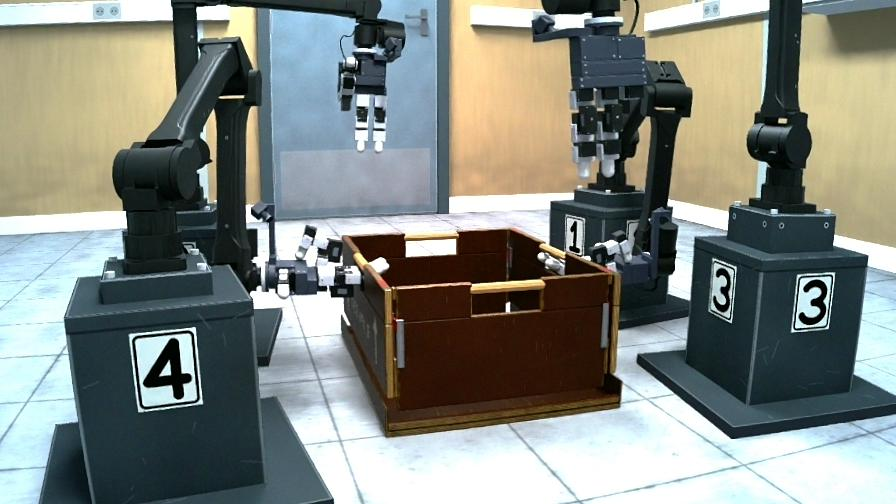

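move --arm1 '{"target": [0.018, 0.300, 0.303, 0.7068, 0.7068, -0.021, -0.021], "speed": 0.08, "joints": {"hand_index_dip": 0.696, "hand_middle_dip": 0.696}}' --arm4 '{"target": [0.012, -0.266, 0.314, 0.021, 0.021, 0.7068, 0.7068], "speed": 0.08, "joints": {"hand_index_dip": 0.696, "hand_middle_dip": 0.696}}'

move --arm1 '{"target": [0.018, 0.370, 0.306, 0.7068, 0.7068, -0.021, -0.021], "speed": 0.1}' --arm4 '{"target": [0.012, -0.340, 0.314, 0.021, 0.021, 0.7068, 0.7068], "speed": 0.1}' --cameras '["cam_high", "cam_low"]'

zoom_image --camera "cam_high" --region '[350, 190, 550, 410]'

Scene clock: 1122.00 s.
Joint torques (N m): arm1=[-1.32 -18.14 -0.36 1.74 -0.31 -0.14] | arm2=[-1.55 -9.88 13.46 -0.58 0.34 0.17] | arm3=[1.96 -12.04 12.96 -0.13 0.18 0.14] | arm4=[-0.44 -18.14 -0.55 1.68 0.22 -0.17]
Heat: arm1: hottest joint2_rad 38 °C; arm2: hottest joint3_rad 42 °C; arm3: hottest joint3_rad 41 °C; arm4: hottest joint2_rad 37 °C.
move: arm1 off_target; arm4 off_target
Joint velocities: within noise
arm1.joint_positions: joint1_rad=+1.201 joint2_rad=+2.600 joint3_rad=+0.878 joint4_rad=+1.557 joint5_rad=+1.418 joint6_rad=+0.147 hand_index_mcp=+0.754 hand_index_abd=+0.037 hand_index_pip=+0.568 hand_index_dip=+0.693 hand_middle_mcp=+0.763 hand_middle_abd=-0.001 hand_middle_pip=+0.577 hand_middle_dip=+0.694 hand_ring_mcp=-0.358 hand_ring_abd=+0.001 hand_ring_pip=-0.620 hand_ring_dip=-0.488 hand_thumb_cmc=+0.722 hand_thumb_axl=+0.677 hand_thumb_mcp=+0.226 hand_thumb_ipl=+0.168 hand_current_limit=+0.750 hand_speed=-0.600
arm1.joint_status: all done
arm1.hand_state: goal,blocked,goal,goal,goal,goal,goal,goal,goal,goal,goal,goal,goal,goal,goal,goal
arm1.index_mcp_current_ma: 0
arm1.index_abd_current_ma: 19
arm1.index_pip_current_ma: -1
arm1.index_dip_current_ma: 0
arm1.middle_mcp_current_ma: 2
arm1.middle_abd_current_ma: 0
arm1.middle_pip_current_ma: 0
arm1.middle_dip_current_ma: 0
arm1.ring_mcp_current_ma: 0
arm1.ring_abd_current_ma: 0
arm1.ring_pip_current_ma: 0
arm1.ring_dip_current_ma: 0
arm1.thumb_cmc_current_ma: 1
arm1.thumb_axl_current_ma: 0
arm1.thumb_mcp_current_ma: 0
arm1.thumb_ipl_current_ma: 0
arm1.hand_goal_index_mcp: 0.754
arm1.hand_goal_index_abd: 0.000
arm1.hand_goal_index_pip: 0.576
arm1.hand_goal_index_dip: 0.696
arm1.hand_goal_middle_mcp: 0.754
arm1.hand_goal_middle_abd: 0.000
arm1.hand_goal_middle_pip: 0.576
arm1.hand_goal_middle_dip: 0.696
arm1.hand_goal_ring_mcp: -0.360
arm1.hand_goal_ring_abd: 0.000
arm1.hand_goal_ring_pip: -0.620
arm1.hand_goal_ring_dip: -0.490
arm1.hand_goal_thumb_cmc: 0.714
arm1.hand_goal_thumb_axl: 0.678
arm1.hand_goal_thumb_mcp: 0.226
arm1.hand_goal_thumb_ipl: 0.168
arm1.hand: x=+0.0218 y=+0.3098 z=+0.2990 quat_wxyz=(+0.698, +0.716, -0.015, -0.023) (m; scene frame)
arm1.hand_target: x=+0.0180 y=+0.3004 z=+0.3030 quat_wxyz=(+0.698, +0.716, -0.024, -0.022) (m; scene frame)
arm1.hand_status: off_target (0.011 m and 1.7 deg from the pose sent, 0.016 m and 1.9 deg at the start; a joint's target at an end of its range on 30 of 30 steps)
arm2, arm3: as last shown
arm4.joint_positions: joint1_rad=+1.123 joint2_rad=+2.551 joint3_rad=+0.836 joint4_rad=+1.557 joint5_rad=+1.316 joint6_rad=+0.156 hand_index_mcp=+0.761 hand_index_abd=-0.001 hand_index_pip=+0.580 hand_index_dip=+0.694 hand_middle_mcp=+0.766 hand_middle_abd=+0.000 hand_middle_pip=+0.579 hand_middle_dip=+0.694 hand_ring_mcp=-0.358 hand_ring_abd=+0.002 hand_ring_pip=-0.620 hand_ring_dip=-0.493 hand_thumb_cmc=+0.720 hand_thumb_axl=+0.677 hand_thumb_mcp=+0.224 hand_thumb_ipl=+0.168 hand_current_limit=+0.750 hand_speed=-0.600
arm4.joint_status: all done
arm4.hand_state: goal,goal,goal,goal,goal,goal,goal,goal,goal,goal,goal,goal,goal,goal,goal,goal
arm4.index_mcp_current_ma: 1
arm4.index_abd_current_ma: 0
arm4.index_pip_current_ma: 0
arm4.index_dip_current_ma: 0
arm4.middle_mcp_current_ma: 4
arm4.middle_abd_current_ma: 0
arm4.middle_pip_current_ma: 0
arm4.middle_dip_current_ma: 0
arm4.ring_mcp_current_ma: 0
arm4.ring_abd_current_ma: 0
arm4.ring_pip_current_ma: 0
arm4.ring_dip_current_ma: 0
arm4.thumb_cmc_current_ma: 1
arm4.thumb_axl_current_ma: 0
arm4.thumb_mcp_current_ma: 0
arm4.thumb_ipl_current_ma: 0
arm4.hand_goal_index_mcp: 0.754
arm4.hand_goal_index_abd: 0.000
arm4.hand_goal_index_pip: 0.576
arm4.hand_goal_index_dip: 0.696
arm4.hand_goal_middle_mcp: 0.754
arm4.hand_goal_middle_abd: 0.000
arm4.hand_goal_middle_pip: 0.576
arm4.hand_goal_middle_dip: 0.696
arm4.hand_goal_ring_mcp: -0.360
arm4.hand_goal_ring_abd: 0.000
arm4.hand_goal_ring_pip: -0.620
arm4.hand_goal_ring_dip: -0.490
arm4.hand_goal_thumb_cmc: 0.714
arm4.hand_goal_thumb_axl: 0.678
arm4.hand_goal_thumb_mcp: 0.226
arm4.hand_goal_thumb_ipl: 0.168
arm4.hand: x=+0.0120 y=-0.2677 z=+0.3059 quat_wxyz=(+0.024, +0.022, +0.720, +0.694) (m; scene frame)
arm4.hand_target: x=+0.0118 y=-0.2660 z=+0.3139 quat_wxyz=(+0.023, +0.025, +0.718, +0.695) (m; scene frame)
arm4.hand_status: off_target (0.008 m and 2.1 deg from the pose sent, 0.010 m and 2.1 deg at the start; a joint's target at an end of its range on 30 of 30 steps)
pictures: none

Scene clock: 1123.37 s.
Joint torques (N m): arm1=[1.55 -17.26 -1.18 1.61 0.4 0] | arm2=[-1.55 -9.76 13.45 -0.58 0.34 0.17] | arm3=[2.02 -11.99 12.94 -0.14 0.18 0.15] | arm4=[0.09 -16.97 -1.03 1.43 0.42 0.04]
Heat: arm1: hottest joint2_rad 38 °C; arm2: hottest joint3_rad 42 °C; arm3: hottest joint3_rad 41 °C; arm4: hottest joint2_rad 37 °C.
move: arm1 done; arm4 done
Joint velocities: within noise
arm1.joint_positions: joint1_rad=+1.336 joint2_rad=+2.596 joint3_rad=+0.852 joint4_rad=+1.557 joint5_rad=+1.554 joint6_rad=+0.168 hand_index_mcp=+0.762 hand_index_abd=-0.003 hand_index_pip=+0.577 hand_index_dip=+0.694 hand_middle_mcp=+0.763 hand_middle_abd=-0.001 hand_middle_pip=+0.577 hand_middle_dip=+0.694 hand_ring_mcp=-0.358 hand_ring_abd=+0.001 hand_ring_pip=-0.620 hand_ring_dip=-0.488 hand_thumb_cmc=+0.722 hand_thumb_axl=+0.677 hand_thumb_mcp=+0.226 hand_thumb_ipl=+0.168 hand_current_limit=+0.750 hand_speed=-0.600
arm1.joint_status: not commanded
arm1.hand_state: goal,goal,goal,goal,goal,goal,goal,goal,goal,goal,goal,goal,goal,goal,goal,goal
arm1.index_mcp_current_ma: 2
arm1.index_abd_current_ma: 0
arm1.index_pip_current_ma: 0
arm1.index_dip_current_ma: 0
arm1.middle_mcp_current_ma: 2
arm1.middle_abd_current_ma: 0
arm1.middle_pip_current_ma: 0
arm1.middle_dip_current_ma: 0
arm1.ring_mcp_current_ma: 0
arm1.ring_abd_current_ma: 0
arm1.ring_pip_current_ma: 0
arm1.ring_dip_current_ma: 0
arm1.thumb_cmc_current_ma: 1
arm1.thumb_axl_current_ma: 0
arm1.thumb_mcp_current_ma: 0
arm1.thumb_ipl_current_ma: 0
arm1.hand_goal_index_mcp: 0.754
arm1.hand_goal_index_abd: 0.000
arm1.hand_goal_index_pip: 0.576
arm1.hand_goal_index_dip: 0.696
arm1.hand_goal_middle_mcp: 0.754
arm1.hand_goal_middle_abd: 0.000
arm1.hand_goal_middle_pip: 0.576
arm1.hand_goal_middle_dip: 0.696
arm1.hand_goal_ring_mcp: -0.360
arm1.hand_goal_ring_abd: 0.000
arm1.hand_goal_ring_pip: -0.620
arm1.hand_goal_ring_dip: -0.490
arm1.hand_goal_thumb_cmc: 0.714
arm1.hand_goal_thumb_axl: 0.678
arm1.hand_goal_thumb_mcp: 0.226
arm1.hand_goal_thumb_ipl: 0.168
arm1.hand: x=+0.0206 y=+0.3653 z=+0.3039 quat_wxyz=(+0.705, +0.708, -0.014, -0.024) (m; scene frame)
arm1.hand_target: x=+0.0180 y=+0.3695 z=+0.3060 quat_wxyz=(+0.706, +0.708, -0.017, -0.017) (m; scene frame)
arm1.hand_status: done (0.006 m and 1.0 deg from the pose sent, 0.061 m and 1.7 deg at the start; a joint's target at an end of its range on 40 of 41 steps)
arm2, arm3: as last shown
arm4.joint_positions: joint1_rad=+1.295 joint2_rad=+2.551 joint3_rad=+0.797 joint4_rad=+1.557 joint5_rad=+1.490 joint6_rad=+0.186 hand_index_mcp=+0.763 hand_index_abd=-0.001 hand_index_pip=+0.580 hand_index_dip=+0.695 hand_middle_mcp=+0.766 hand_middle_abd=+0.000 hand_middle_pip=+0.579 hand_middle_dip=+0.694 hand_ring_mcp=-0.358 hand_ring_abd=+0.002 hand_ring_pip=-0.620 hand_ring_dip=-0.493 hand_thumb_cmc=+0.720 hand_thumb_axl=+0.677 hand_thumb_mcp=+0.224 hand_thumb_ipl=+0.168 hand_current_limit=+0.750 hand_speed=-0.600
arm4.joint_status: not commanded
arm4.hand_state: goal,goal,goal,goal,goal,goal,goal,goal,goal,goal,goal,goal,goal,goal,goal,goal
arm4.index_mcp_current_ma: 2
arm4.index_abd_current_ma: 0
arm4.index_pip_current_ma: 0
arm4.index_dip_current_ma: 0
arm4.middle_mcp_current_ma: 4
arm4.middle_abd_current_ma: 0
arm4.middle_pip_current_ma: 0
arm4.middle_dip_current_ma: 0
arm4.ring_mcp_current_ma: 0
arm4.ring_abd_current_ma: 0
arm4.ring_pip_current_ma: 0
arm4.ring_dip_current_ma: 0
arm4.thumb_cmc_current_ma: 1
arm4.thumb_axl_current_ma: 0
arm4.thumb_mcp_current_ma: 0
arm4.thumb_ipl_current_ma: 0
arm4.hand_goal_index_mcp: 0.754
arm4.hand_goal_index_abd: 0.000
arm4.hand_goal_index_pip: 0.576
arm4.hand_goal_index_dip: 0.696
arm4.hand_goal_middle_mcp: 0.754
arm4.hand_goal_middle_abd: 0.000
arm4.hand_goal_middle_pip: 0.576
arm4.hand_goal_middle_dip: 0.696
arm4.hand_goal_ring_mcp: -0.360
arm4.hand_goal_ring_abd: 0.000
arm4.hand_goal_ring_pip: -0.620
arm4.hand_goal_ring_dip: -0.490
arm4.hand_goal_thumb_cmc: 0.714
arm4.hand_goal_thumb_axl: 0.678
arm4.hand_goal_thumb_mcp: 0.226
arm4.hand_goal_thumb_ipl: 0.168
arm4.hand: x=+0.0103 y=-0.3375 z=+0.3098 quat_wxyz=(+0.029, +0.017, +0.711, +0.702) (m; scene frame)
arm4.hand_target: x=+0.0120 y=-0.3400 z=+0.3139 quat_wxyz=(+0.022, +0.022, +0.711, +0.703) (m; scene frame)
arm4.hand_status: done (0.005 m and 1.3 deg from the pose sent, 0.073 m and 2.1 deg at the start; a joint's target at an end of its range on 41 of 41 steps)
pictures: cam_high, cam_low

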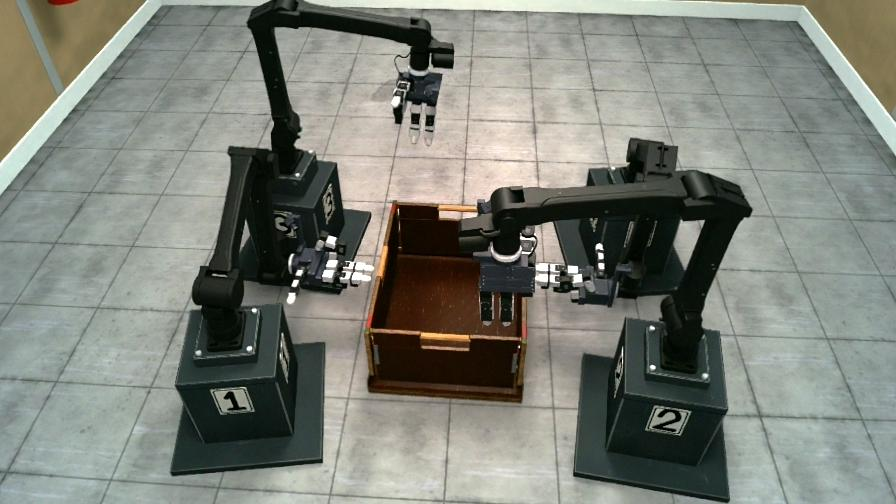

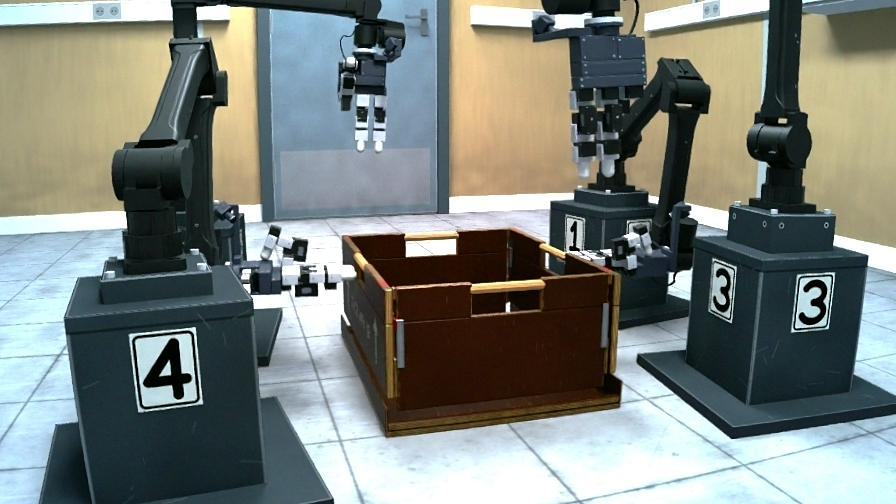

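Scaled by 2.291.

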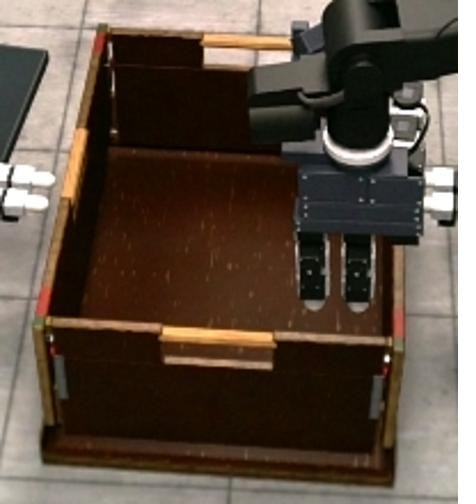

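move --arm1 '{"target": [0.00, 0.430, 0.36, 0.7068, 0.7068, -0.021, -0.021], "speed": 0.2}' --arm4 '{"target": [0.00, -0.410, 0.37, 0.021, 0.021, 0.7068, 0.7068], "speed": 0.2}' --arm2 '{"target": [-0.38, -0.22, 0.66, 0, 0.7278, 0.6858, 0], "speed": 0.25}' --cameras '["cam_high", "cam_low"]'

zoom_image --camera "cam_high" --region '[350, 190, 550, 410]'

zoom_image --camera "cam_low" --region '[330, 210, 640, 440]'

Scene clock: 1128.57 s.
Joint torques (N m): arm1=[1.67 -15.33 -1.81 1.57 0.43 0] | arm2=[-1.85 -8.35 13.59 -0.57 0.4 0.2] | arm3=[1.96 -12.04 12.94 -0.14 0.17 0.15] | arm4=[0.09 -16.44 -0.69 0.91 0.36 -0.17]
Heat: arm1: hottest joint2_rad 37 °C; arm2: hottest joint3_rad 42 °C; arm3: hottest joint3_rad 41 °C; arm4: hottest joint2_rad 37 °C.
move: arm1 off_target; arm2 off_target; arm4 off_target
Joint velocities: within noise
arm1.joint_positions: joint1_rad=+1.510 joint2_rad=+2.441 joint3_rad=+0.645 joint4_rad=+1.557 joint5_rad=+1.555 joint6_rad=+0.222 hand_index_mcp=+0.762 hand_index_abd=-0.003 hand_index_pip=+0.577 hand_index_dip=+0.694 hand_middle_mcp=+0.763 hand_middle_abd=-0.001 hand_middle_pip=+0.577 hand_middle_dip=+0.694 hand_ring_mcp=-0.358 hand_ring_abd=+0.001 hand_ring_pip=-0.620 hand_ring_dip=-0.488 hand_thumb_cmc=+0.722 hand_thumb_axl=+0.677 hand_thumb_mcp=+0.226 hand_thumb_ipl=+0.168 hand_current_limit=+0.750 hand_speed=-0.600
arm1.joint_status: not commanded
arm1.hand_state: goal,goal,goal,goal,goal,goal,goal,goal,goal,goal,goal,goal,goal,goal,goal,goal
arm1.index_mcp_current_ma: 2
arm1.index_abd_current_ma: 0
arm1.index_pip_current_ma: 0
arm1.index_dip_current_ma: 0
arm1.middle_mcp_current_ma: 2
arm1.middle_abd_current_ma: 0
arm1.middle_pip_current_ma: 0
arm1.middle_dip_current_ma: 0
arm1.ring_mcp_current_ma: 0
arm1.ring_abd_current_ma: 0
arm1.ring_pip_current_ma: 0
arm1.ring_dip_current_ma: 0
arm1.thumb_cmc_current_ma: 1
arm1.thumb_axl_current_ma: 0
arm1.thumb_mcp_current_ma: 0
arm1.thumb_ipl_current_ma: 0
arm1.hand_goal_index_mcp: 0.754
arm1.hand_goal_index_abd: 0.000
arm1.hand_goal_index_pip: 0.576
arm1.hand_goal_index_dip: 0.696
arm1.hand_goal_middle_mcp: 0.754
arm1.hand_goal_middle_abd: 0.000
arm1.hand_goal_middle_pip: 0.576
arm1.hand_goal_middle_dip: 0.696
arm1.hand_goal_ring_mcp: -0.360
arm1.hand_goal_ring_abd: 0.000
arm1.hand_goal_ring_pip: -0.620
arm1.hand_goal_ring_dip: -0.490
arm1.hand_goal_thumb_cmc: 0.714
arm1.hand_goal_thumb_axl: 0.678
arm1.hand_goal_thumb_mcp: 0.226
arm1.hand_goal_thumb_ipl: 0.168
arm1.hand: x=+0.0037 y=+0.4251 z=+0.3576 quat_wxyz=(+0.705, +0.707, +0.047, +0.038) (m; scene frame)
arm1.hand_target: x=+0.0002 y=+0.4289 z=+0.3599 quat_wxyz=(+0.705, +0.707, +0.046, +0.045) (m; scene frame)
arm1.hand_status: off_target (0.007 m and 10.3 deg from the pose sent, 0.088 m and 1.0 deg at the start; a joint's target at an end of its range on 45 of 45 steps)
arm2.joint_positions: joint1_rad=+0.449 joint2_rad=+1.387 joint3_rad=+1.488 joint4_rad=-1.691 joint5_rad=-0.002 joint6_rad=+1.920 hand_index_mcp=-0.533 hand_index_abd=-0.002 hand_index_pip=-0.298 hand_index_dip=-0.698 hand_middle_mcp=+0.755 hand_middle_abd=-0.002 hand_middle_pip=+0.578 hand_middle_dip=+0.699 hand_ring_mcp=+0.755 hand_ring_abd=+0.002 hand_ring_pip=+0.578 hand_ring_dip=+0.699 hand_thumb_cmc=-0.499 hand_thumb_axl=+0.677 hand_thumb_mcp=+0.223 hand_thumb_ipl=+0.168 hand_current_limit=+0.750 hand_speed=-0.600
arm2.joint_status: not commanded
arm2.hand_state: goal,goal,goal,goal,goal,goal,goal,goal,goal,goal,goal,goal,goal,goal,goal,goal
arm2.index_mcp_current_ma: 10
arm2.index_abd_current_ma: 0
arm2.index_pip_current_ma: 0
arm2.index_dip_current_ma: 0
arm2.middle_mcp_current_ma: 0
arm2.middle_abd_current_ma: 0
arm2.middle_pip_current_ma: 0
arm2.middle_dip_current_ma: 0
arm2.ring_mcp_current_ma: 0
arm2.ring_abd_current_ma: 0
arm2.ring_pip_current_ma: 0
arm2.ring_dip_current_ma: 0
arm2.thumb_cmc_current_ma: 0
arm2.thumb_axl_current_ma: 0
arm2.thumb_mcp_current_ma: -1
arm2.thumb_ipl_current_ma: 0
arm2.hand_goal_index_mcp: -0.550
arm2.hand_goal_index_abd: 0.000
arm2.hand_goal_index_pip: -0.300
arm2.hand_goal_index_dip: -0.700
arm2.hand_goal_middle_mcp: 0.754
arm2.hand_goal_middle_abd: 0.000
arm2.hand_goal_middle_pip: 0.576
arm2.hand_goal_middle_dip: 0.696
arm2.hand_goal_ring_mcp: 0.754
arm2.hand_goal_ring_abd: 0.000
arm2.hand_goal_ring_pip: 0.576
arm2.hand_goal_ring_dip: 0.696
arm2.hand_goal_thumb_cmc: -0.500
arm2.hand_goal_thumb_axl: 0.678
arm2.hand_goal_thumb_mcp: 0.226
arm2.hand_goal_thumb_ipl: 0.168
arm2.hand: x=-0.3747 y=-0.2281 z=+0.6409 quat_wxyz=(+0.009, +0.723, +0.690, -0.004) (m; scene frame)
arm2.hand_target: x=-0.3797 y=-0.2208 z=+0.6592 quat_wxyz=(-0.011, +0.728, +0.686, +0.008) (m; scene frame)
arm2.hand_status: off_target (0.021 m and 1.4 deg from the pose sent, 0.129 m and 2.3 deg at the start; a joint's target at an end of its range on 30 of 45 steps)
arm3: as last shown
arm4.joint_positions: joint1_rad=+1.488 joint2_rad=+2.392 joint3_rad=+0.678 joint4_rad=+1.551 joint5_rad=+1.559 joint6_rad=+0.180 hand_index_mcp=+0.763 hand_index_abd=-0.001 hand_index_pip=+0.580 hand_index_dip=+0.695 hand_middle_mcp=+0.766 hand_middle_abd=+0.000 hand_middle_pip=+0.579 hand_middle_dip=+0.694 hand_ring_mcp=-0.358 hand_ring_abd=+0.002 hand_ring_pip=-0.620 hand_ring_dip=-0.493 hand_thumb_cmc=+0.720 hand_thumb_axl=+0.677 hand_thumb_mcp=+0.224 hand_thumb_ipl=+0.168 hand_current_limit=+0.750 hand_speed=-0.600
arm4.joint_status: not commanded
arm4.hand_state: goal,goal,goal,goal,goal,goal,goal,goal,goal,goal,goal,goal,goal,goal,goal,goal
arm4.index_mcp_current_ma: 2
arm4.index_abd_current_ma: 0
arm4.index_pip_current_ma: 0
arm4.index_dip_current_ma: 0
arm4.middle_mcp_current_ma: 4
arm4.middle_abd_current_ma: 0
arm4.middle_pip_current_ma: 0
arm4.middle_dip_current_ma: 0
arm4.ring_mcp_current_ma: 0
arm4.ring_abd_current_ma: 0
arm4.ring_pip_current_ma: 0
arm4.ring_dip_current_ma: 0
arm4.thumb_cmc_current_ma: 1
arm4.thumb_axl_current_ma: 0
arm4.thumb_mcp_current_ma: 0
arm4.thumb_ipl_current_ma: 0
arm4.hand_goal_index_mcp: 0.754
arm4.hand_goal_index_abd: 0.000
arm4.hand_goal_index_pip: 0.576
arm4.hand_goal_index_dip: 0.696
arm4.hand_goal_middle_mcp: 0.754
arm4.hand_goal_middle_abd: 0.000
arm4.hand_goal_middle_pip: 0.576
arm4.hand_goal_middle_dip: 0.696
arm4.hand_goal_ring_mcp: -0.360
arm4.hand_goal_ring_abd: 0.000
arm4.hand_goal_ring_pip: -0.620
arm4.hand_goal_ring_dip: -0.490
arm4.hand_goal_thumb_cmc: 0.714
arm4.hand_goal_thumb_axl: 0.678
arm4.hand_goal_thumb_mcp: 0.226
arm4.hand_goal_thumb_ipl: 0.168
arm4.hand: x=+0.0003 y=-0.4079 z=+0.3652 quat_wxyz=(-0.025, -0.019, +0.707, +0.707) (m; scene frame)
arm4.hand_target: x=+0.0000 y=-0.4090 z=+0.3699 quat_wxyz=(-0.022, -0.022, +0.707, +0.707) (m; scene frame)
arm4.hand_status: off_target (0.005 m and 6.9 deg from the pose sent, 0.095 m and 1.3 deg at the start; a joint's target at an end of its range on 39 of 45 steps)
pictures: cam_high, cam_low

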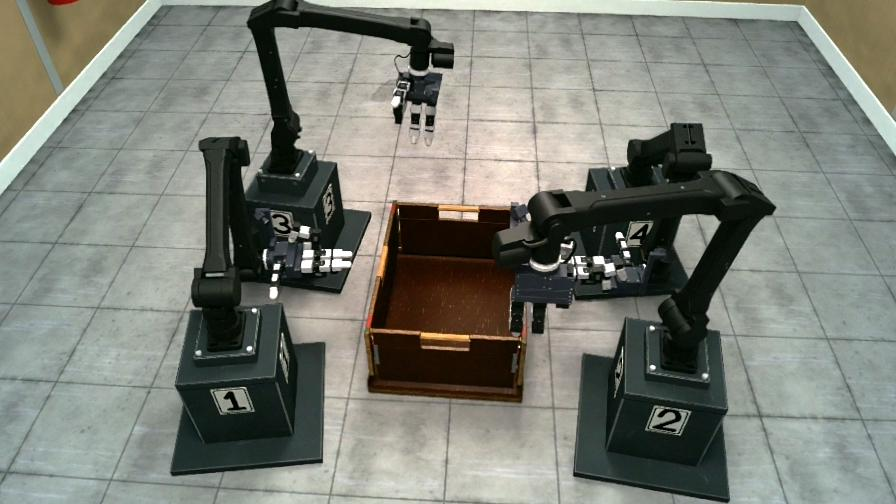

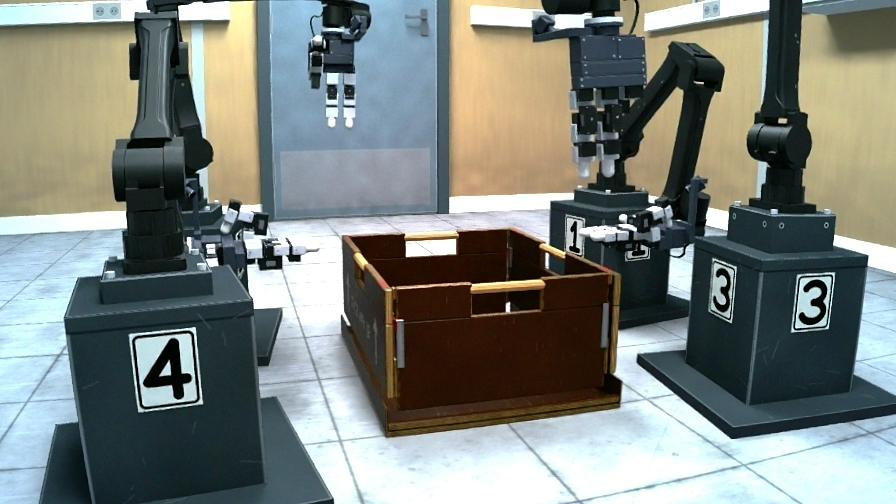

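Scaled by 2.291.

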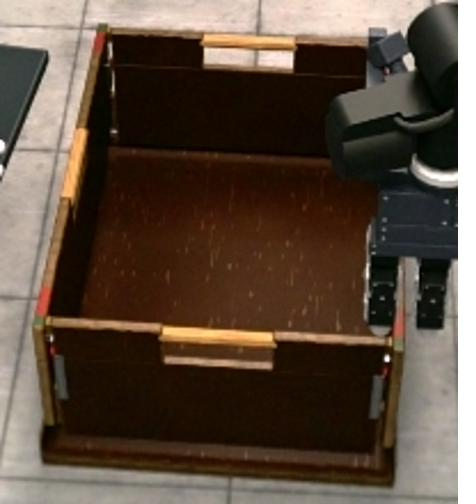

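Scaled by 1.626.

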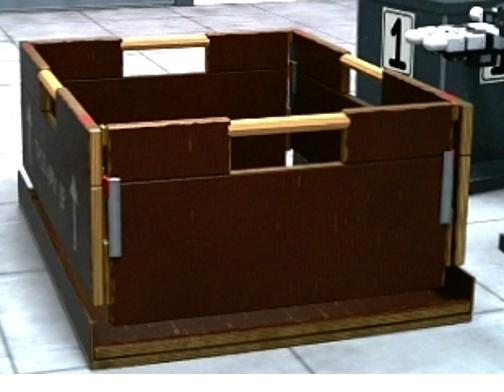

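All four walls stand latched and unsupported. Finishing the scene.

finished_scene --scene 2

The scene is finished: the task was done.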